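# Close the bag fully and leave it on the table

## Task

Seal the bag completely and leave it resting on the table top, with no part of it sticking out past the table edge by more than about a finger's width.

## Robot and tools

Robot: two arms, left_arm (base near y = +0.243 m) and right_arm (base near y = -0.316 m). Each ends in a five-finger hand: right_arm has a right hand, left_arm a mirrored left hand. A camera stand sits between the bases and a post stands behind them; avoid both.

Frames: the scene frame has its origin at table-top height, midway between the arms. +x points out over the table, +z up, +y toward left_arm. Reported end_effector_position (metres) and end_effector_quat_wxyz are in this frame. Offsets you send are along the axes of each arm's current Hand target, not the scene axes. Hand-point axes: +z runs along the straight fingers, +y points out of the palm, +x runs across the palm. On the right hand +x points away from the thumb; on the left hand it points toward the thumb. The hand point lies 0.05 m in front of the palm; fingertips reach about 0.06-0.07 m past it along +z. A bracket on the little-finger side of the wrist can strike objects.

Row layout (used by execute_actions and move): one flat list of 28 numbers, each in [-1, 1], covering both arms even if only one moves. Order: left dx, dy, dz, rx, ry, rz; left little, ring, middle, index, thumb_bend, thumb_turn, force_limit, speed; then the same 14 for the right arm. The six pose numbers are an offset from that arm's Hand target at the start of the action or move, not a pose and not cumulative across rows; 1.0 equals 0.6 m for dx/dy/dz and 180 degrees for the rotation vector rx/ry/rz. Six zeros asks nothing new of that arm's pose. Finger and thumb targets are absolute positions: +1 open/straight, -1 closed/curled; thumb_turn +1 puts the thumb beside the palm, -1 swings it opposite the fingers. force_limit maps -1 to about 0 N and +1 to 10 N at the fingertip (15 N for the two thumb motors). speed rises from near zero at -1 to full at +0.48 and stays full above that. There is no 'no change' value: to keep a hand as it is, resend the eight hand numbers last sent for it (or, before any were sent, its hand_measured six plus hand_force_limit and hand_speed).

execute_actions: actions is a list of actions; each action is a table of 1 to 15 rows, one row per 1/30 s step, the last row held to step 15. Every row in an action is measured from the same start pose. cameras picks images by name (["all"], [] or names); images come by default only for an empty actions list.

move: target is one 28-number row or a list of up to 15 rows; every row's offsets count from the same starting Hand targets. speed is the path's top speed in m/s (0.002 to 4.3, default 0.25; turning is capped at twice that in rad/s), one value or one per target. blend (m) rounds corners in a list; 0 stops at each target. blocking=false returns after about 0.5 s while the move runs. Paths do not avoid obstacles or the other arm and last at most 10 s. Result adds a 'move:' line: done, off_target, moving, held or fault, plus any limits (paced = pose clipped, held = steps withheld).

wait: seconds from 0 to 3600; lets a running move continue. stop: brakes a running move. zoom_image: camera (cam_head_left, cam_head_right, cam_high, cam_left_wrist, cam_right_wrist) and region [x0, y0, x1, y1] in pixels, at most 504 by 504, from the latest image. show_instructions: shows the reference pages (a left-hand diagram). finished_scene: ends the scene for good, so call it only once the bag is sealed and resting on the table.

Reading results: Hand target is the last commanded pose after clipping; the next offsets count from it. Arms often rest 1-3 cm (sometimes 5 cm) short, mostly low, without touching anything; send the remaining distance as a new offset. Orientation commands are clipped to 40 degrees from the measured orientation each step. hand_measured, hand_stopped_by (moving, target, force, stalled, fault) and hand_load_n list six values in motor order. A grip that slips shows as hand_load_n dropping toward 0. A locked finger holds at least 15 N but does not follow an object that yields. To tighten, raise force_limit and send a target more closed than hand_measured; to loosen, send one more open. For gentle closing use speed -0.94 or lower. The thumb turned in front of the palm plus fingers can grasp things 0.035-0.065 m thick; thumb tip to index pad can pinch thin or light items.

Avoid: dropping or letting the bag leave the table (fails the task), fast or hard contacts, pressing the two hands together or one hand closing on the other's fingers, hitting the stand, post or table hard, and excessive finger loads. Slower moves touch more gently. To stop pushing into something, command a target back past the hand point. Long holds, stretched arms or unreachable targets heat motors; at 85 °C a MOTOR HOT line appears and at 100 °C that arm goes limp for 30-60 s. Joint torques are noisy and offset, so use them only as rough hints. Loose objects may occasionally be nudged by outside pushes; check the bag with the cameras before finishing.

Each tool is called after "Emit:" in YAML: its name, and indented under it one key for each argument.

Reference images:

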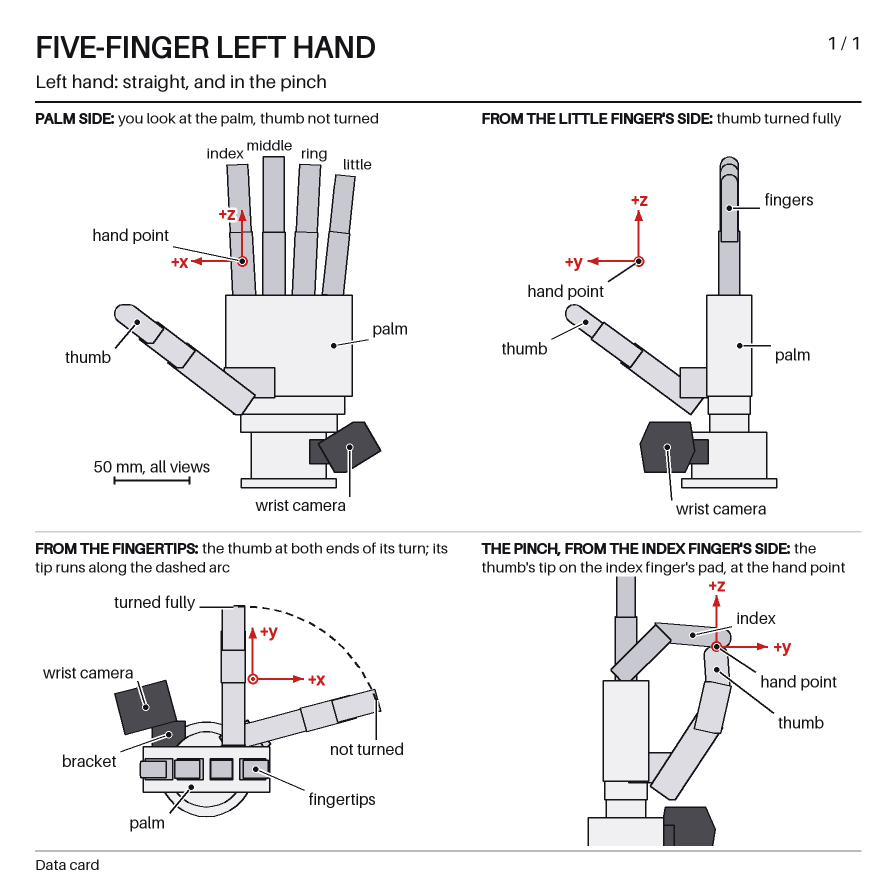

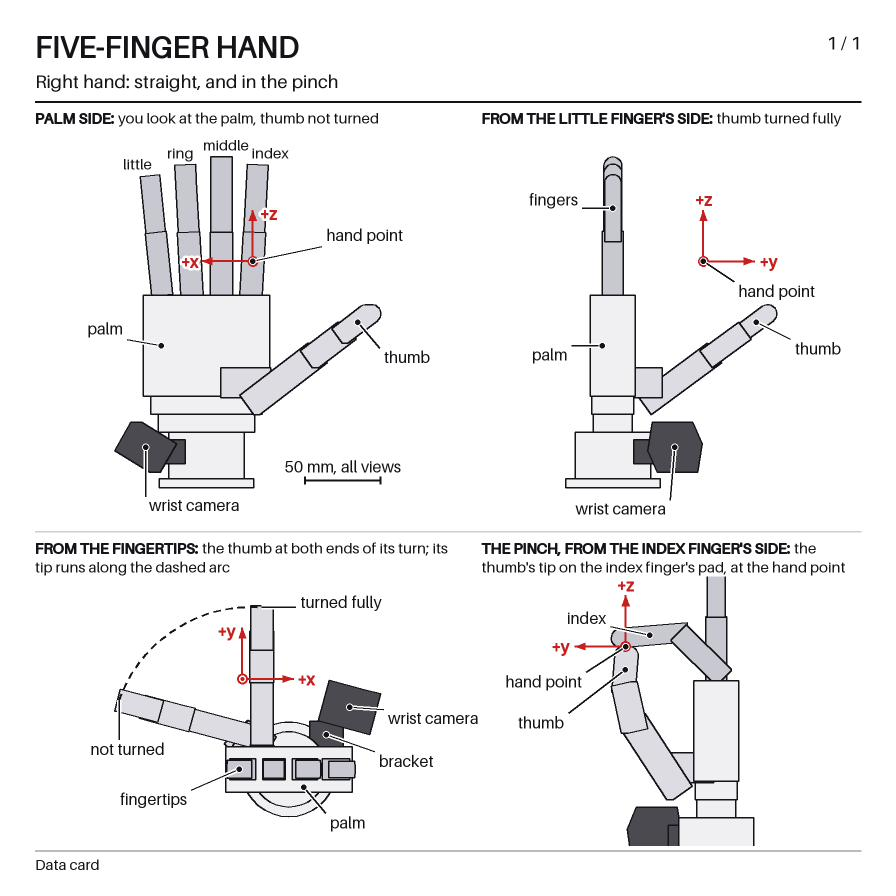

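## Session

Emit:
execute_actions:
  actions: []

Scene clock: 0.00 s.
left_arm: end_effector_position=(+0.4716, +0.6341, +0.3700) hand_measured=(+1.000, +1.000, +1.000, +1.000, +1.000, +1.000) hand_load_n=(+0.0, +0.0, +0.0, +0.0, +0.0, +0.0) hand_stopped_by=(target, target, target, target, target, target) hand_force_limit=0.00 hand_speed=-0.80 end_effector_quat_wxyz=(+0.673, -0.269, +0.650, +0.230) | right_arm: end_effector_position=(+0.0841, -0.1932, +0.1848) hand_measured=(+1.000, +1.000, +1.000, +1.000, +1.000, +1.000) hand_load_n=(+0.5, +0.0, +0.0, +0.0, +0.0, +0.0) hand_stopped_by=(target, target, target, target, target, target) hand_force_limit=0.00 hand_speed=-0.80 end_effector_quat_wxyz=(+0.078, +0.989, +0.073, -0.099)
Joint positions: left_arm=[0.585 1.254 0.903 0.362 -0.143 1.51] | right_arm=[0.882 1.157 0.857 -1.521 -0.041 -0.819]
Joint velocities: within noise
Joint torques (N m): no reading
Motor temperatures (°C): left_arm=[23 19 21 22 23 25] | right_arm=[20 20 19 21 22 19]
Heat: left arm: hottest wrist roll 25 °C; right arm: hottest wrist yaw 22 °C.
Hand target: left_arm +0.4747, +0.6362, +0.3795; +0.679, -0.267, +0.644, +0.231 | right_arm +0.0884, -0.1877, +0.1903; +0.070, +0.991, +0.074, -0.092

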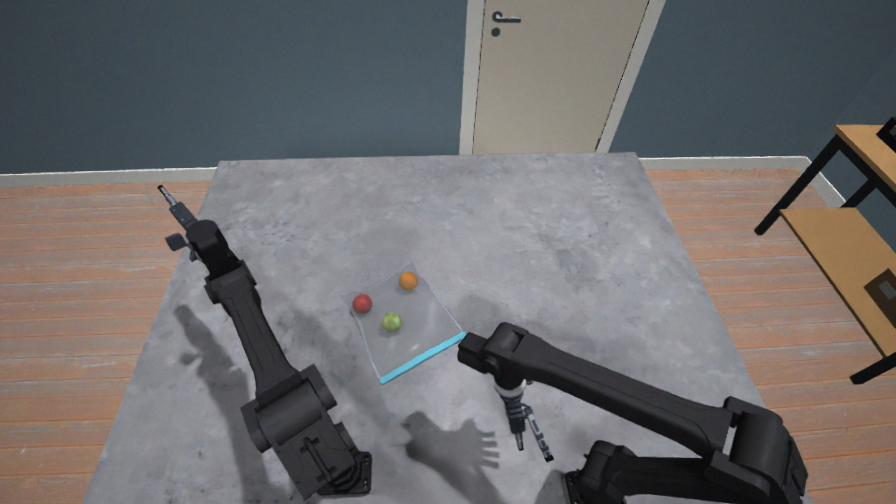

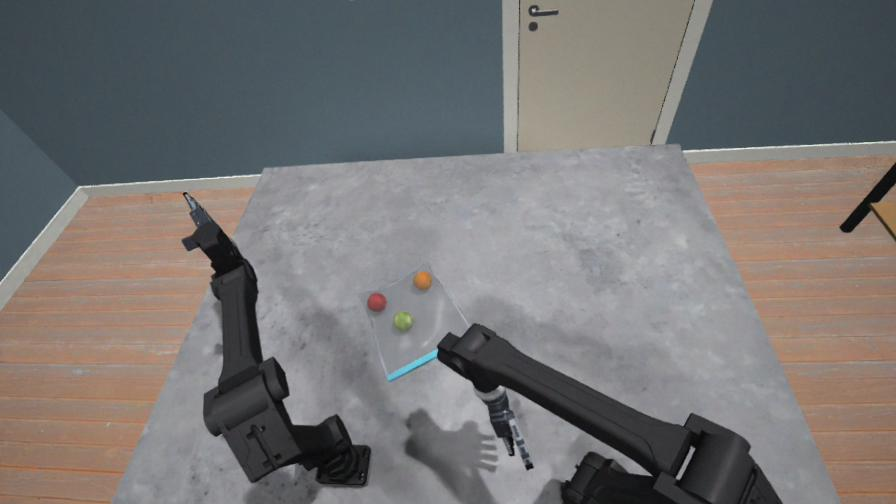

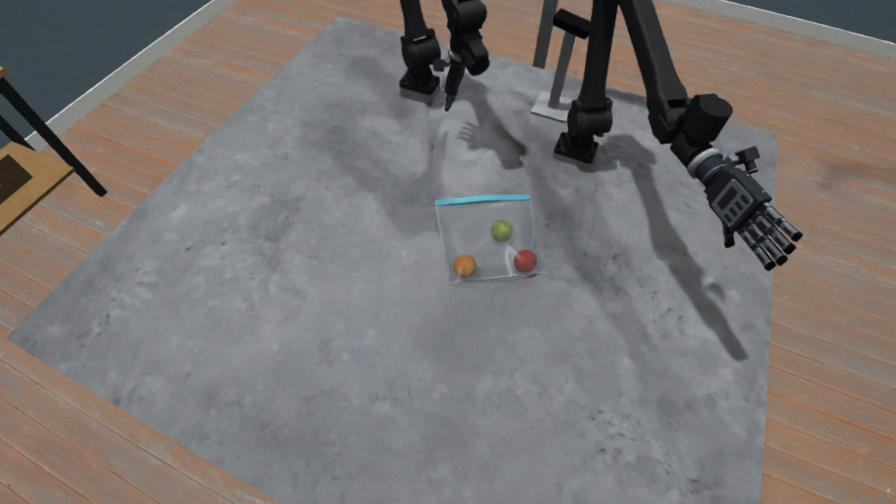

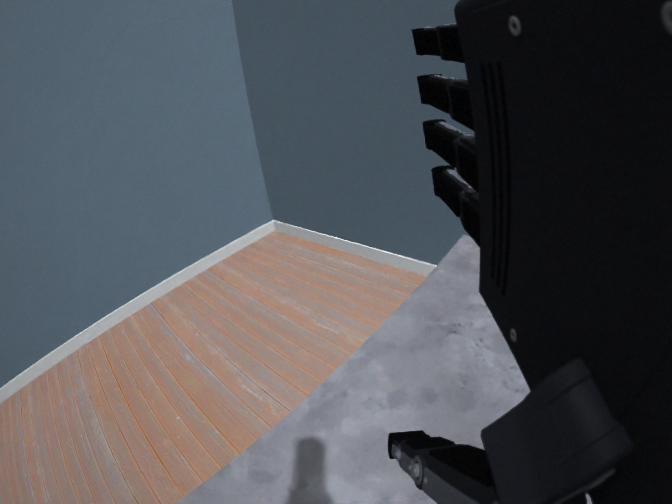

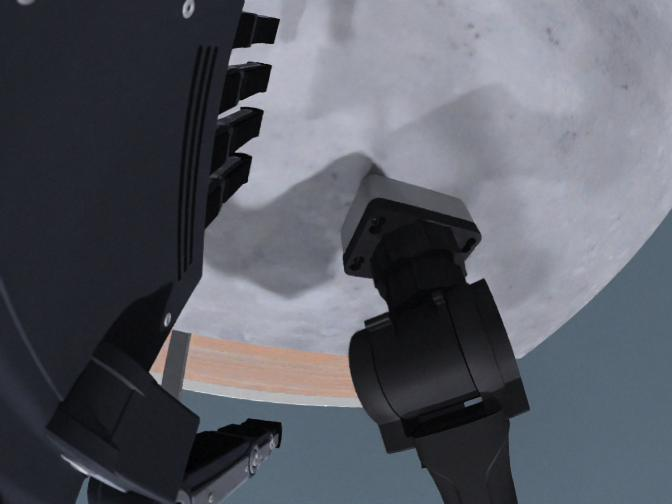

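Emit:
zoom_image:
  camera: "cam_head_left"
  region: [320, 240, 500, 400]

Emit:
zoom_image:
  camera: "cam_high"
  region: [410, 170, 570, 300]

Emit:
zoom_image:
  camera: "cam_high"
  region: [425, 185, 545, 215]

Scaled by 2.800 from the camera's image (finer frame: 1280x720).

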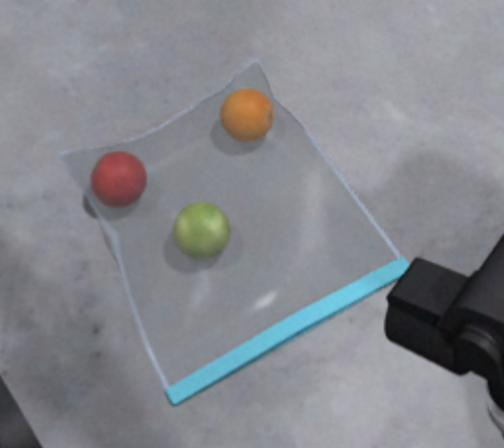

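Scaled by 3.150 from the camera's image (finer frame: 1280x720).

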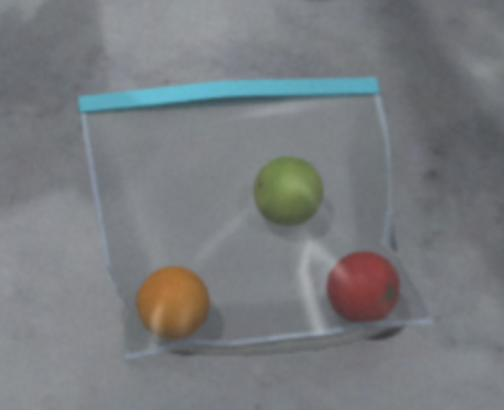

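Scaled by 4.200 from the camera's image (finer frame: 1280x720).

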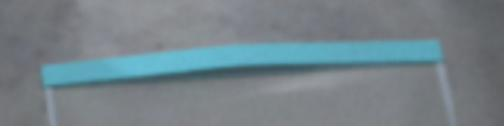

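Emit:
move:
  target: [0,0,0,0,0,0,1,1,1,1,1,1,0,-0.8, 0.5528,-0.1143,-0.2270,0.0731,0.0290,0.3907,1,1,1,1,1,1,0,-0.8]
  speed: 0.2
  cameras: ["all"]

Scene clock: 123.63 s.
left_arm: end_effector_position=(+0.4716, +0.6341, +0.3700) hand_measured=(+1.000, +1.000, +1.000, +1.000, +1.000, +1.000) hand_load_n=(+0.0, +0.0, +0.0, +0.0, +0.0, +0.0) hand_stopped_by=(target, target, target, target, target, target) hand_force_limit=0.00 hand_speed=-0.80 end_effector_quat_wxyz=(+0.673, -0.269, +0.650, +0.230) | right_arm: end_effector_position=(+0.4122, -0.0567, +0.2367) hand_measured=(+1.000, +1.000, +1.000, +1.000, +1.000, +1.000) hand_load_n=(+0.0, +0.0, +0.0, +0.0, +0.0, +0.0) hand_stopped_by=(target, target, target, target, target, target) hand_force_limit=0.00 hand_speed=-0.80 end_effector_quat_wxyz=(+0.012, +0.861, -0.508, -0.010)
Joint positions: left_arm=[0.585 1.254 0.903 0.362 -0.143 1.51] | right_arm=[0.449 1.878 1.862 -1.585 -0.004 -0.034]
Joint torques (N m): left_arm=[-0.5 -7.88 9.68 2.58 0.05 -0.02] | right_arm=[-0.62 -14.97 12.55 -0.32 0.19 0.21]
Motor temperatures (°C): left_arm=[23 21 28 22 23 24] | right_arm=[20 20 23 21 22 19]
Heat: left arm: hottest elbow 28 °C; right arm: hottest elbow 23 °C.
Hand target: left_arm +0.4747, +0.6362, +0.3795; +0.679, -0.267, +0.644, +0.231 | right_arm +0.4234, -0.0558, +0.2504; +0.000, +0.856, -0.516, +0.000
Off the commanded pose: left_arm 0.010 m, 1 deg | right_arm 0.018 m, 2 deg.
move: off_target (right_arm)
cam_right_wrist: T_world_to_cam=[[-0.71321, -0.70087, -0.01078, 0.26164], [-0.60364, 0.6063, 0.51772, 0.16311], [-0.35631, 0.37575, -0.85548, 0.48409]] pos_world=[0.45755, -0.09741, 0.33251]

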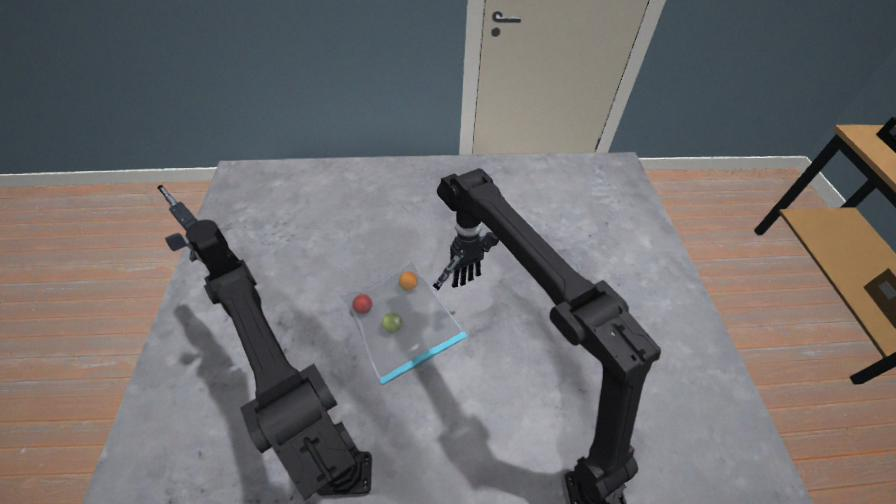

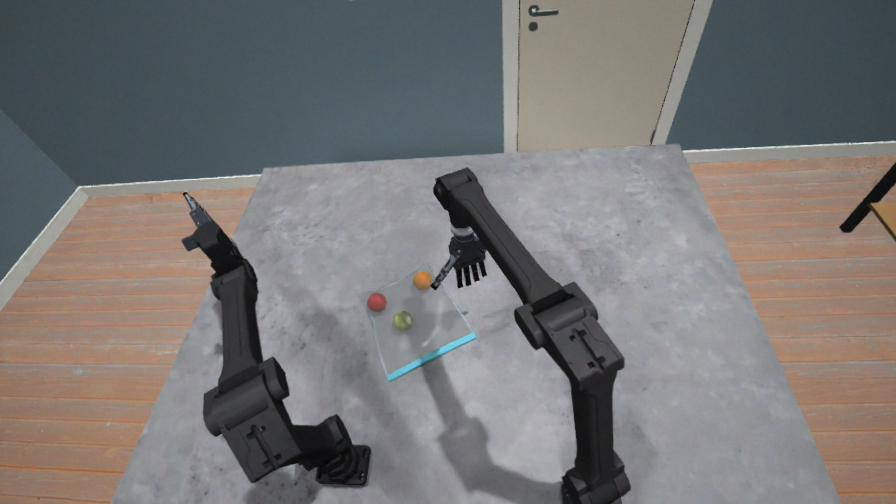

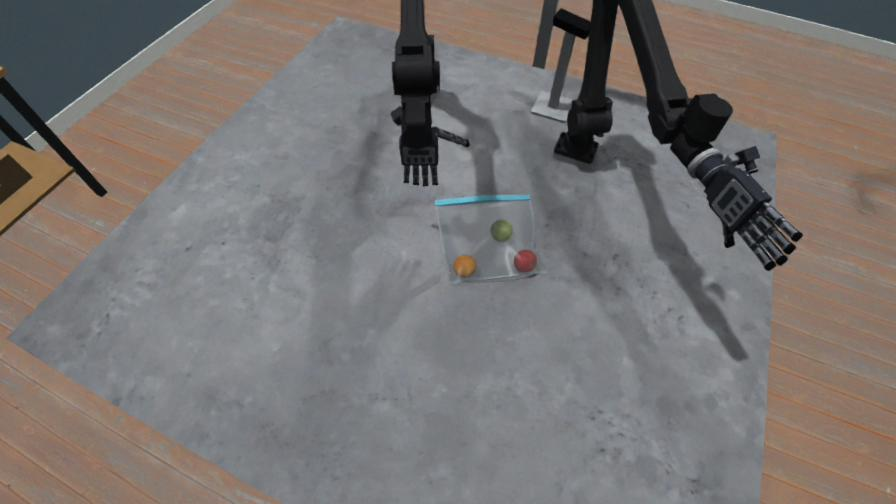

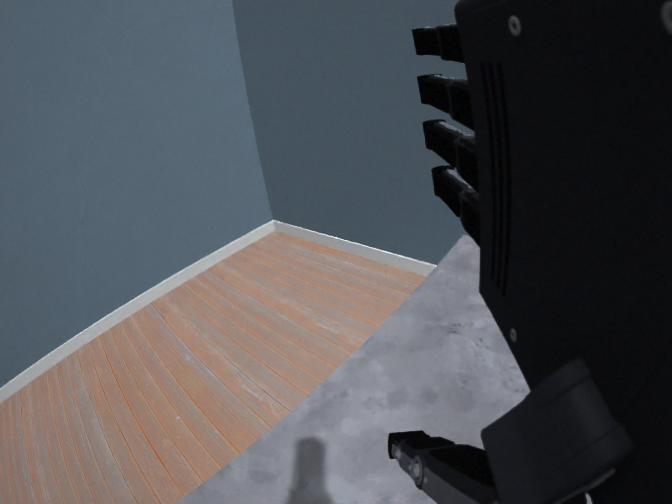

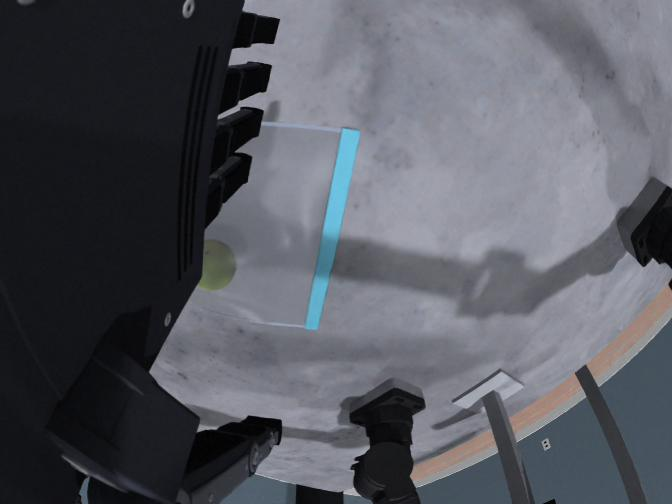

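Emit:
zoom_image:
  camera: "cam_right_wrist"
  region: [230, 110, 400, 240]

Emit:
zoom_image:
  camera: "cam_right_wrist"
  region: [240, 210, 410, 340]

Scaled by 2.965 from the camera's image (finer frame: 960x720).

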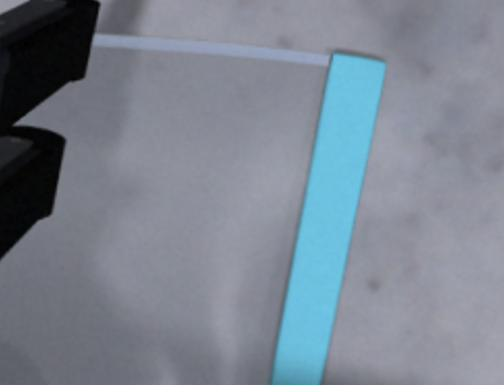

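Scaled by 2.965 from the camera's image (finer frame: 960x720).

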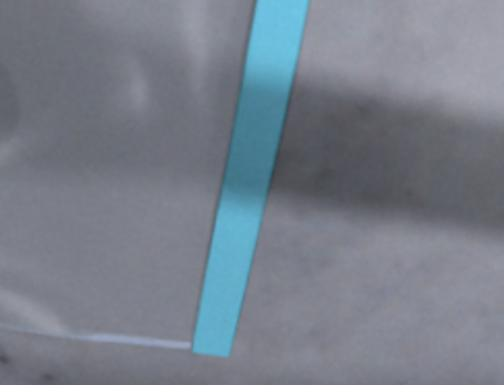

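Emit:
move:
  target: [0,0,0,0,0,0,1,1,1,1,1,1,0,-0.8, -0.2444,0.1630,0.3007,0.3333,0,0,-1,1,1,1,1,1,0,-0.5]
  speed: 0.2
  cameras: ["all"]

Scene clock: 224.17 s.
left_arm: end_effector_position=(+0.4716, +0.6341, +0.3700) hand_measured=(+1.000, +1.000, +1.000, +1.000, +1.000, +1.000) hand_load_n=(+0.0, +0.0, +0.0, +0.0, +0.0, +0.0) hand_stopped_by=(target, target, target, target, target, target) hand_force_limit=0.00 hand_speed=-0.80 end_effector_quat_wxyz=(+0.673, -0.269, +0.650, +0.230) | right_arm: end_effector_position=(+0.2675, +0.0226, +0.0661) hand_measured=(+1.000, +1.000, +1.000, +1.000, +1.000, +1.000) hand_load_n=(+0.0, +0.0, -0.5, +0.0, +0.0, +0.0) hand_stopped_by=(fault, target, target, target, target, target) hand_force_limit=0.00 hand_speed=-0.50 end_effector_quat_wxyz=(-0.417, +0.749, -0.445, +0.259)
Joint positions: left_arm=[0.585 1.254 0.903 0.362 -0.143 1.51] | right_arm=[0.891 1.362 0.488 0.285 0.369 0.217]
Joint torques (N m): left_arm=[-0.38 -7.82 9.7 2.55 0.06 0] | right_arm=[0.91 -5.89 6.83 2.66 0.4 0.17]
Heat: left arm: hottest elbow 29 °C; right arm: hottest elbow 26 °C.
Hand target: left_arm +0.4747, +0.6362, +0.3795; +0.679, -0.267, +0.644, +0.231 | right_arm +0.2686, +0.0282, +0.0702; -0.428, +0.742, -0.447, +0.258
Off the commanded pose: left_arm 0.010 m, 1 deg | right_arm 0.007 m, 2 deg.
move: done
cam_right_wrist: T_world_to_cam=[[-0.27948, -0.46728, -0.83877, 0.14554], [-0.88424, 0.46571, 0.03519, 0.22607], [0.37419, 0.75151, -0.54334, 0.03227]] pos_world=[0.2285, -0.06153, 0.13165]

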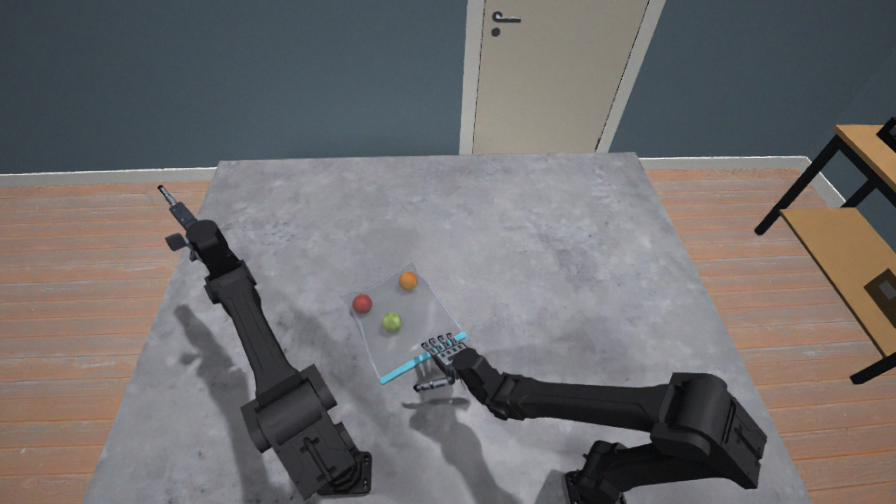

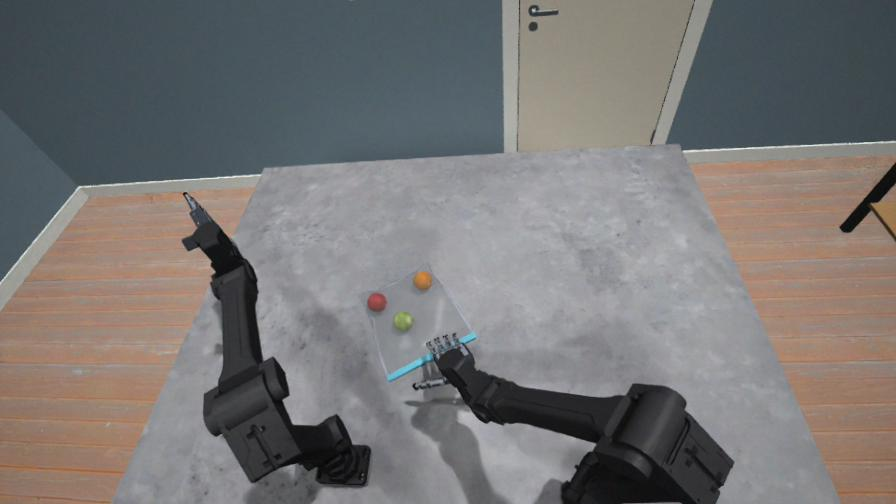

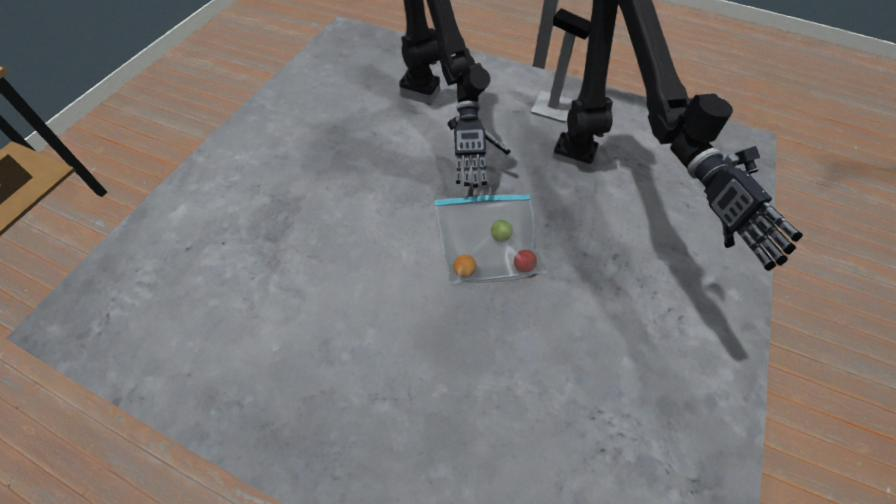

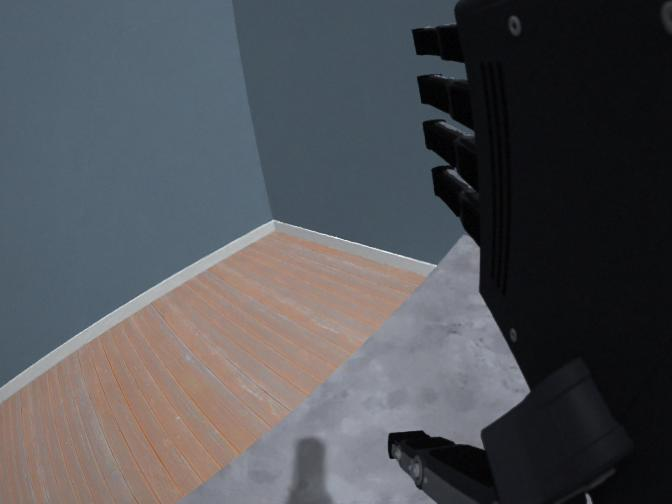

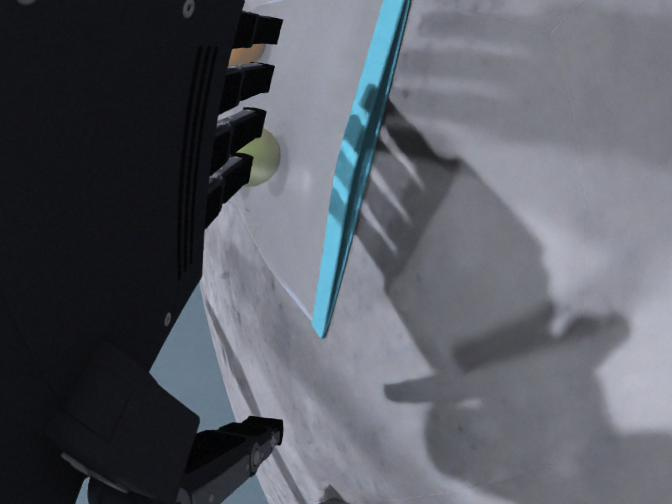

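Emit:
zoom_image:
  camera: "cam_right_wrist"
  region: [280, 0, 450, 170]

Emit:
zoom_image:
  camera: "cam_right_wrist"
  region: [280, 170, 450, 340]

Scaled by 2.965 from the camera's image (finer frame: 960x720).

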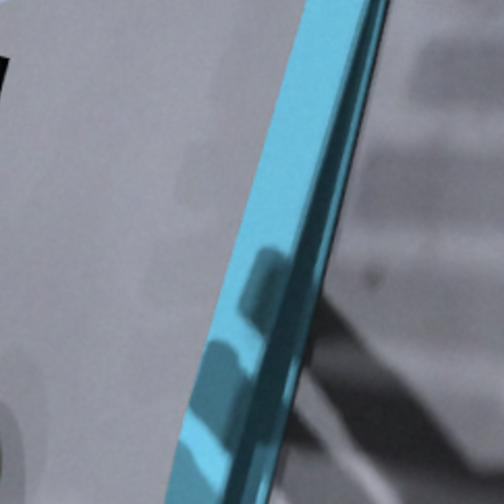

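Scaled by 2.965 from the camera's image (finer frame: 960x720).

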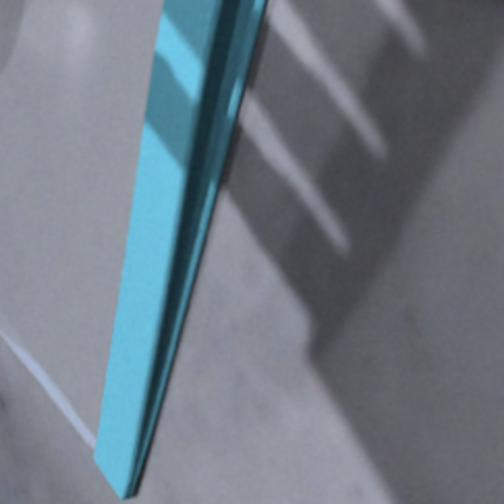

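Emit:
move:
  target: [0,0,0,0,0,0,1,1,1,1,1,1,0,-0.8, 0,0.0505,0.0292,0,0,0,-1,1,1,1,1,1,0,-0.5]
  speed: 0.1
  cameras: ["cam_right_wrist","cam_high"]

Scene clock: 267.83 s.
left_arm: end_effector_position=(+0.4716, +0.6341, +0.3700) hand_measured=(+1.000, +1.000, +1.000, +1.000, +1.000, +1.000) hand_load_n=(+0.0, +0.0, +0.0, +0.0, +0.0, +0.0) hand_stopped_by=(target, target, target, target, target, target) hand_force_limit=0.00 hand_speed=-0.80 end_effector_quat_wxyz=(+0.673, -0.269, +0.650, +0.230) | right_arm: end_effector_position=(+0.2670, +0.0219, +0.0288) hand_measured=(+1.000, +1.000, +1.000, +1.000, +1.000, +1.000) hand_load_n=(+0.0, +0.0, +0.0, +0.0, +0.0, +0.0) hand_stopped_by=(fault, target, target, target, target, target) hand_force_limit=0.00 hand_speed=-0.50 end_effector_quat_wxyz=(-0.415, +0.750, -0.446, +0.259)
Joint positions: left_arm=[0.585 1.254 0.903 0.362 -0.143 1.51] | right_arm=[0.891 1.489 0.459 0.436 0.369 0.218]
Joint torques (N m): left_arm=[-0.38 -7.88 9.68 2.59 0.05 -0.01] | right_arm=[0.56 -6.77 5.63 2.51 0.42 0.18]
Heat: left arm: hottest elbow 30 °C; right arm: hottest elbow 24 °C.
Hand target: left_arm +0.4747, +0.6362, +0.3795; +0.679, -0.267, +0.644, +0.231 | right_arm +0.2686, +0.0282, +0.0351; -0.428, +0.742, -0.447, +0.258
Off the commanded pose: left_arm 0.010 m, 1 deg | right_arm 0.009 m, 2 deg.
move: done
cam_right_wrist: T_world_to_cam=[[-0.28247, -0.47045, -0.83599, 0.11463], [-0.88397, 0.46612, 0.03638, 0.22714], [0.37256, 0.74927, -0.54753, 0.01332]] pos_world=[0.2282, -0.06193, 0.09486]
Images, in order (width x height): cam_high 896x504, cam_right_wrist 672x504.

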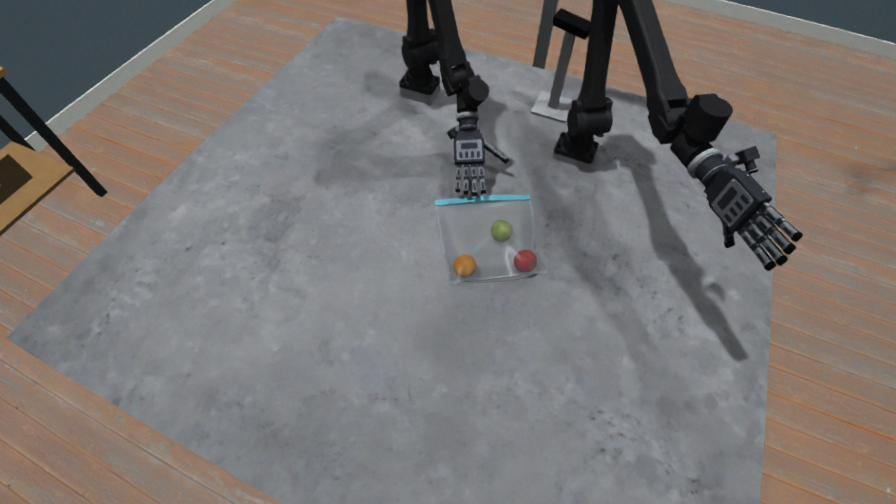

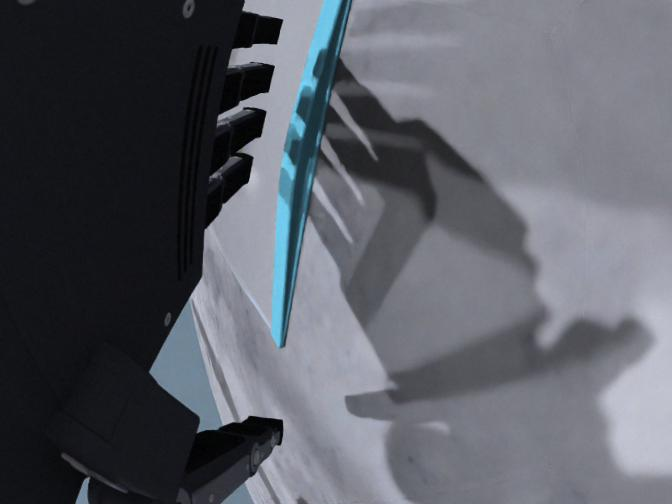

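Emit:
move:
  target: [0,0,0,0,0,0,1,1,1,1,1,1,0,-0.8, 0,0.0289,0.0167,0,0,0,-1,1,1,1,1,1,0,-0.5]
  speed: 0.06
  cameras: ["cam_right_wrist"]

Scene clock: 279.23 s.
left_arm: end_effector_position=(+0.4716, +0.6341, +0.3700) hand_measured=(+1.000, +1.000, +1.000, +1.000, +1.000, +1.000) hand_load_n=(+0.0, +0.0, +0.0, +0.0, -0.5, +0.0) hand_stopped_by=(target, target, target, target, target, target) hand_force_limit=0.00 hand_speed=-0.80 end_effector_quat_wxyz=(+0.673, -0.269, +0.650, +0.230) | right_arm: end_effector_position=(+0.2676, +0.0228, +0.0104) hand_measured=(+1.000, +1.000, +1.000, +1.000, +1.000, +1.000) hand_load_n=(+0.0, +0.0, +0.0, +0.0, +0.0, +0.0) hand_stopped_by=(fault, target, target, target, target, target) hand_force_limit=0.00 hand_speed=-0.50 end_effector_quat_wxyz=(-0.416, +0.749, -0.445, +0.259)
Joint positions: left_arm=[0.585 1.254 0.903 0.362 -0.143 1.51] | right_arm=[0.891 1.564 0.45 0.524 0.369 0.218]
Joint torques (N m): left_arm=[-0.44 -7.77 9.68 2.56 0.04 -0.01] | right_arm=[0.73 -7.65 4.93 2.45 0.42 0.18]
Heat: left arm: hottest elbow 30 °C; right arm: hottest elbow 24 °C.
Hand target: left_arm +0.4747, +0.6362, +0.3795; +0.679, -0.267, +0.644, +0.231 | right_arm +0.2687, +0.0283, +0.0152; -0.428, +0.741, -0.447, +0.258
Off the commanded pose: left_arm 0.010 m, 1 deg | right_arm 0.007 m, 2 deg.
move: done
cam_right_wrist: T_world_to_cam=[[-0.28056, -0.46797, -0.83803, 0.09925], [-0.88407, 0.46599, 0.03576, 0.228], [0.37378, 0.75091, -0.54445, 0.0019]] pos_world=[0.2287, -0.06123, 0.07605]

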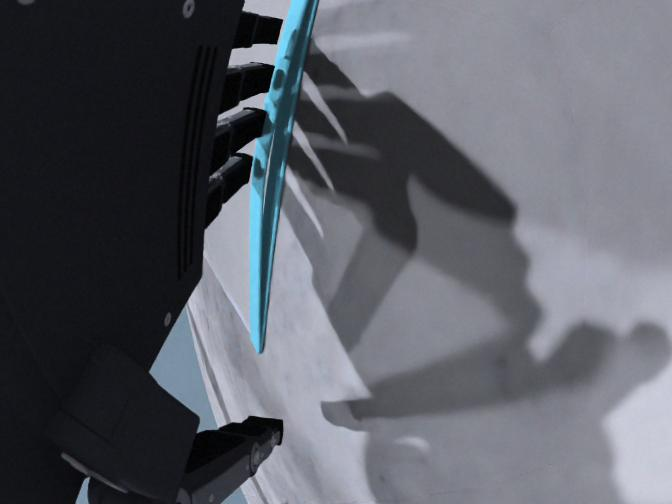

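Emit:
zoom_image:
  camera: "cam_right_wrist"
  region: [190, 60, 360, 230]

Scaled by 2.965 from the camera's image (finer frame: 960x720).

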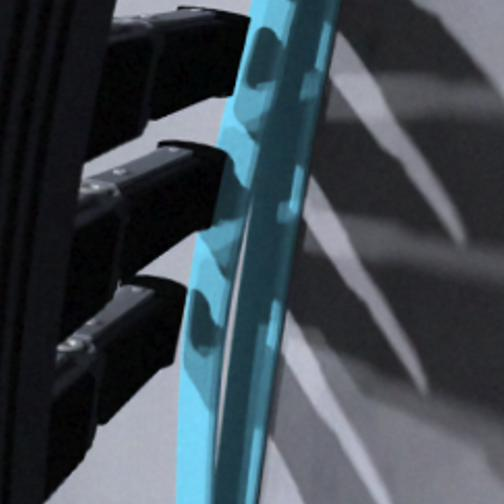

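Emit:
move:
  target: [0,0,0,0,0,0,1,1,1,1,1,1,0,-0.8, 0,0,0,0,0,0,-1,0.8,0.8,0.8,1,1,-0.4,-0.8]
  speed: 0.06
  cameras: ["cam_right_wrist"]

Emit:
zoom_image:
  camera: "cam_right_wrist"
  region: [190, 60, 360, 230]

Scene clock: 302.50 s.
left_arm: end_effector_position=(+0.4716, +0.6341, +0.3700) hand_measured=(+1.000, +1.000, +1.000, +1.000, +1.000, +1.000) hand_load_n=(+0.0, +0.0, +0.0, -0.5, +0.0, +0.0) hand_stopped_by=(target, target, target, target, target, target) hand_force_limit=0.00 hand_speed=-0.80 end_effector_quat_wxyz=(+0.673, -0.269, +0.650, +0.230) | right_arm: end_effector_position=(+0.2696, +0.0243, +0.0129) hand_measured=(+1.000, +0.800, +0.800, +0.800, +1.000, +1.000) hand_load_n=(+0.0, +0.0, +1.5, +0.0, +0.0, +0.0) hand_stopped_by=(fault, target, target, target, target, target) hand_force_limit=-0.40 hand_speed=-0.80 end_effector_quat_wxyz=(-0.421, +0.745, -0.446, +0.261)
Joint positions: left_arm=[0.585 1.254 0.903 0.362 -0.143 1.51] | right_arm=[0.891 1.564 0.45 0.537 0.372 0.218]
Joint torques (N m): left_arm=[-0.62 -7.71 9.7 2.62 0.04 -0.01] | right_arm=[0.91 -7.3 5.01 2.1 0.24 0.18]
Heat: left arm: hottest elbow 30 °C; right arm: hottest elbow 23 °C.
Hand target: left_arm +0.4747, +0.6362, +0.3795; +0.679, -0.267, +0.644, +0.231 | right_arm +0.2686, +0.0283, +0.0152; -0.428, +0.742, -0.447, +0.258
Off the commanded pose: left_arm 0.010 m, 1 deg | right_arm 0.005 m, 1 deg.
move: done
cam_right_wrist: T_world_to_cam=[[-0.27409, -0.45975, -0.84469, 0.10083], [-0.88306, 0.46819, 0.03171, 0.22875], [0.3809, 0.7546, -0.53432, -0.0007]] pos_world=[0.2299, -0.06022, 0.07754]

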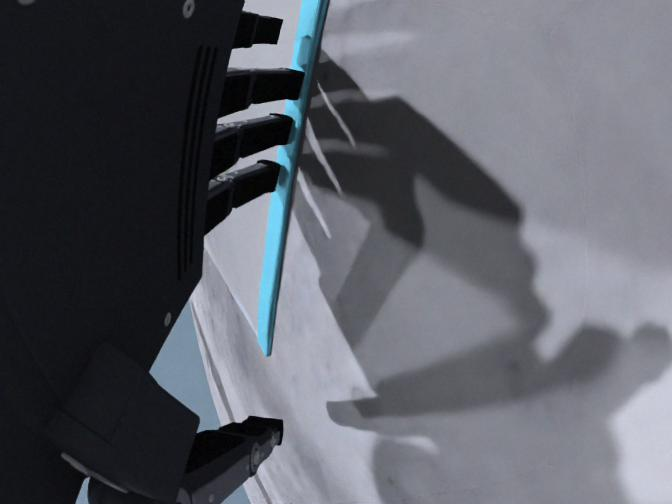

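Scaled by 2.965 from the camera's image (finer frame: 960x720).

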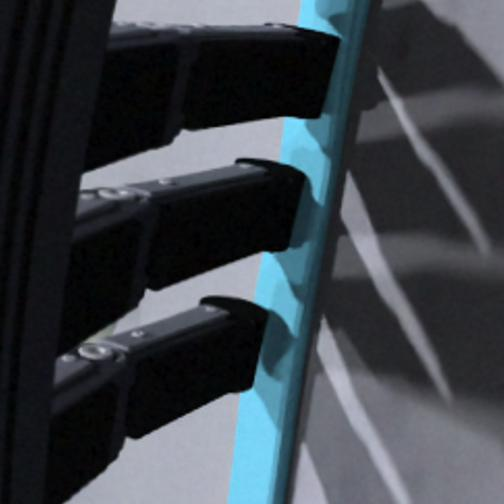

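Emit:
move:
  target: [0,0,0,0,0,0,1,1,1,1,1,1,0,-0.8, 0,0,0,0,0,0,-1,0.6,0.6,0.6,1,1,-0.4,-0.85]
  speed: 0.06
  cameras: ["cam_right_wrist"]

Emit:
zoom_image:
  camera: "cam_right_wrist"
  region: [190, 60, 360, 230]

Scene clock: 315.03 s.
left_arm: end_effector_position=(+0.4716, +0.6341, +0.3700) hand_measured=(+1.000, +1.000, +1.000, +1.000, +1.000, +1.000) hand_load_n=(+0.0, +0.0, +0.0, +0.0, +0.0, +0.0) hand_stopped_by=(target, target, target, target, target, target) hand_force_limit=0.00 hand_speed=-0.80 end_effector_quat_wxyz=(+0.673, -0.269, +0.650, +0.230) | right_arm: end_effector_position=(+0.2707, +0.0254, +0.0150) hand_measured=(+1.000, +0.600, +0.748, +0.600, +1.000, +1.000) hand_load_n=(+0.0, +0.5, +1.5, +0.5, +0.0, +0.0) hand_stopped_by=(fault, target, force, target, target, target) hand_force_limit=-0.40 hand_speed=-0.85 end_effector_quat_wxyz=(-0.425, +0.743, -0.446, +0.262)
Joint positions: left_arm=[0.585 1.254 0.903 0.362 -0.143 1.51] | right_arm=[0.891 1.563 0.45 0.544 0.374 0.219]
Joint torques (N m): left_arm=[-0.32 -7.94 9.68 2.48 0.05 -0.01] | right_arm=[0.62 -7.71 4.94 1.69 0.23 0.2]
Heat: left arm: hottest elbow 30 °C; right arm: hottest elbow 23 °C.
Hand target: left_arm +0.4747, +0.6362, +0.3795; +0.679, -0.267, +0.644, +0.231 | right_arm +0.2687, +0.0283, +0.0152; -0.428, +0.742, -0.447, +0.258
Off the commanded pose: left_arm 0.010 m, 1 deg | right_arm 0.004 m, 1 deg.
move: done
cam_right_wrist: T_world_to_cam=[[-0.26998, -0.45333, -0.84947, 0.10226], [-0.88261, 0.46914, 0.03015, 0.22895], [0.38485, 0.75789, -0.52677, -0.00215]] pos_world=[0.23051, -0.05942, 0.07883]

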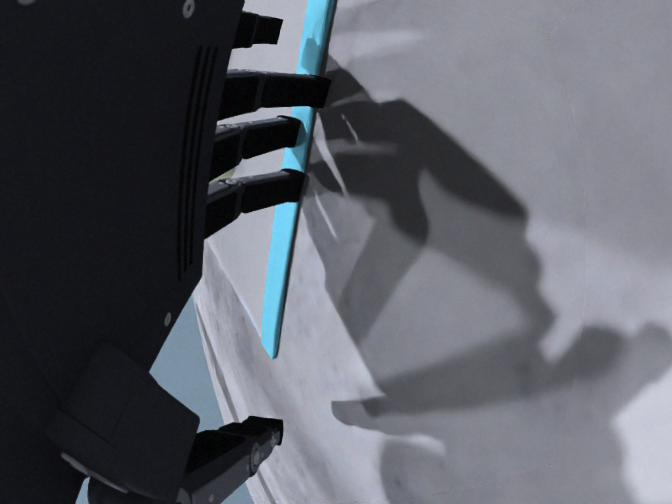

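Scaled by 2.965 from the camera's image (finer frame: 960x720).

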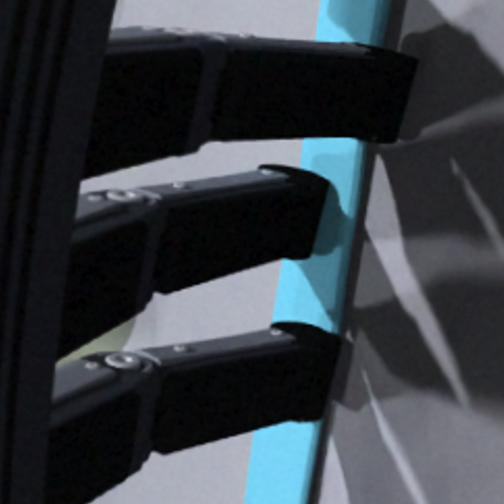

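Emit:
move:
  target: [0,0,0,0,0,0,1,1,1,1,1,1,0,-0.8, 0,0,0,0,0,0,-1,1,1,1,1,1,-0.4,-0.7]
  speed: 0.06
  cameras: ["cam_right_wrist","cam_high"]

Emit:
zoom_image:
  camera: "cam_right_wrist"
  region: [190, 0, 360, 170]

Emit:
zoom_image:
  camera: "cam_right_wrist"
  region: [190, 160, 390, 360]

Scene clock: 325.83 s.
left_arm: end_effector_position=(+0.4716, +0.6341, +0.3700) hand_measured=(+1.000, +1.000, +1.000, +1.000, +1.000, +1.000) hand_load_n=(+0.0, +0.0, +0.0, +0.0, -0.5, +0.0) hand_stopped_by=(target, target, target, target, target, target) hand_force_limit=0.00 hand_speed=-0.80 end_effector_quat_wxyz=(+0.673, -0.269, +0.650, +0.230) | right_arm: end_effector_position=(+0.2707, +0.0254, +0.0150) hand_measured=(+1.000, +1.000, +1.000, +1.000, +1.000, +1.000) hand_load_n=(+0.0, +0.0, +0.0, +0.0, +0.0, +0.0) hand_stopped_by=(fault, target, target, target, target, target) hand_force_limit=-0.40 hand_speed=-0.70 end_effector_quat_wxyz=(-0.425, +0.743, -0.446, +0.262)
Joint positions: left_arm=[0.585 1.254 0.903 0.362 -0.143 1.51] | right_arm=[0.891 1.563 0.45 0.544 0.374 0.219]
Joint torques (N m): left_arm=[-0.44 -7.82 9.72 2.59 0.04 0] | right_arm=[0.5 -6.83 4.94 1.66 0.23 0.15]
Heat: left arm: hottest elbow 30 °C; right arm: hottest elbow 22 °C.
Hand target: left_arm +0.4747, +0.6362, +0.3795; +0.679, -0.267, +0.644, +0.231 | right_arm +0.2687, +0.0283, +0.0152; -0.428, +0.742, -0.447, +0.258
Off the commanded pose: left_arm 0.010 m, 1 deg | right_arm 0.004 m, 1 deg.
move: done
cam_right_wrist: T_world_to_cam=[[-0.26998, -0.45333, -0.84947, 0.10226], [-0.88261, 0.46914, 0.03015, 0.22895], [0.38485, 0.75789, -0.52677, -0.00215]] pos_world=[0.23051, -0.05942, 0.07883]
Images, in order (width x height): cam_high 896x504, cam_right_wrist 672x504.

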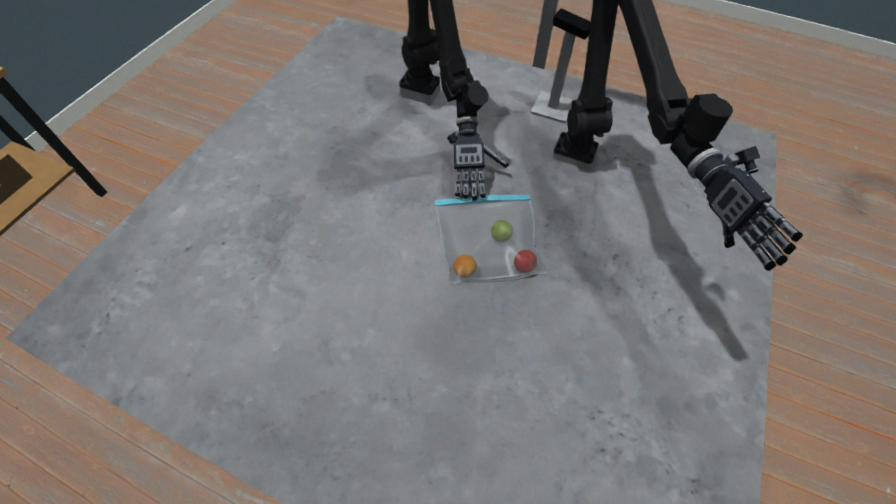

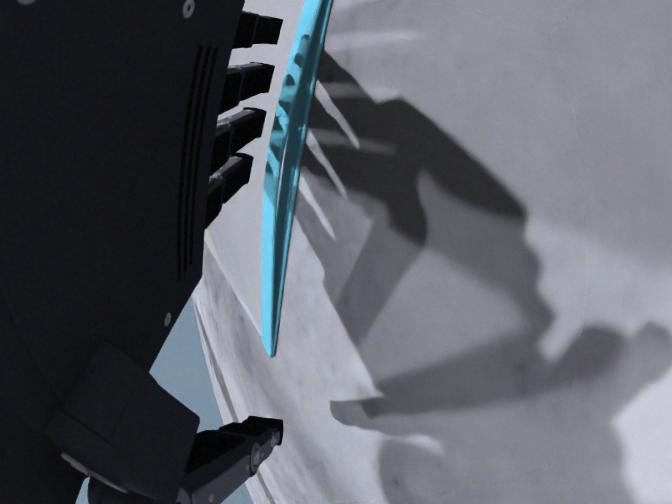

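Scaled by 2.965 from the camera's image (finer frame: 960x720).

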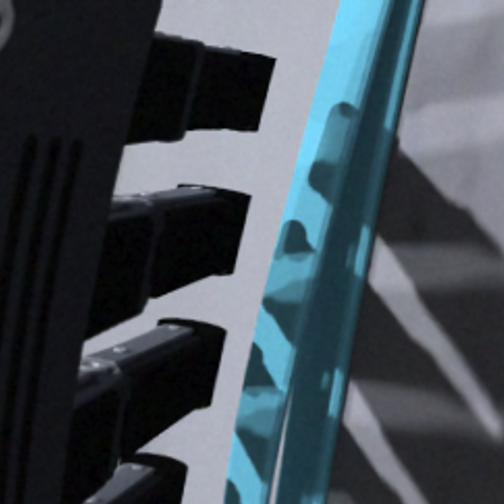

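Scaled by 2.520 from the camera's image (finer frame: 960x720).

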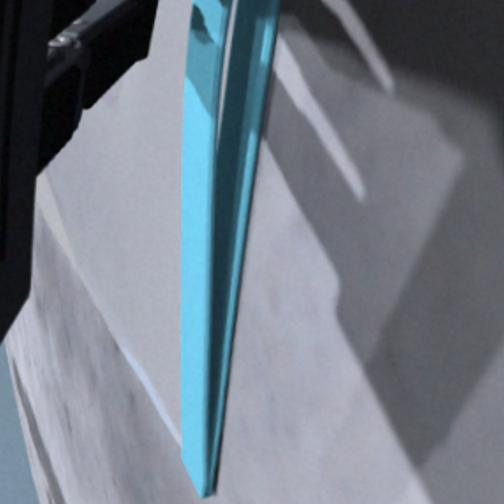

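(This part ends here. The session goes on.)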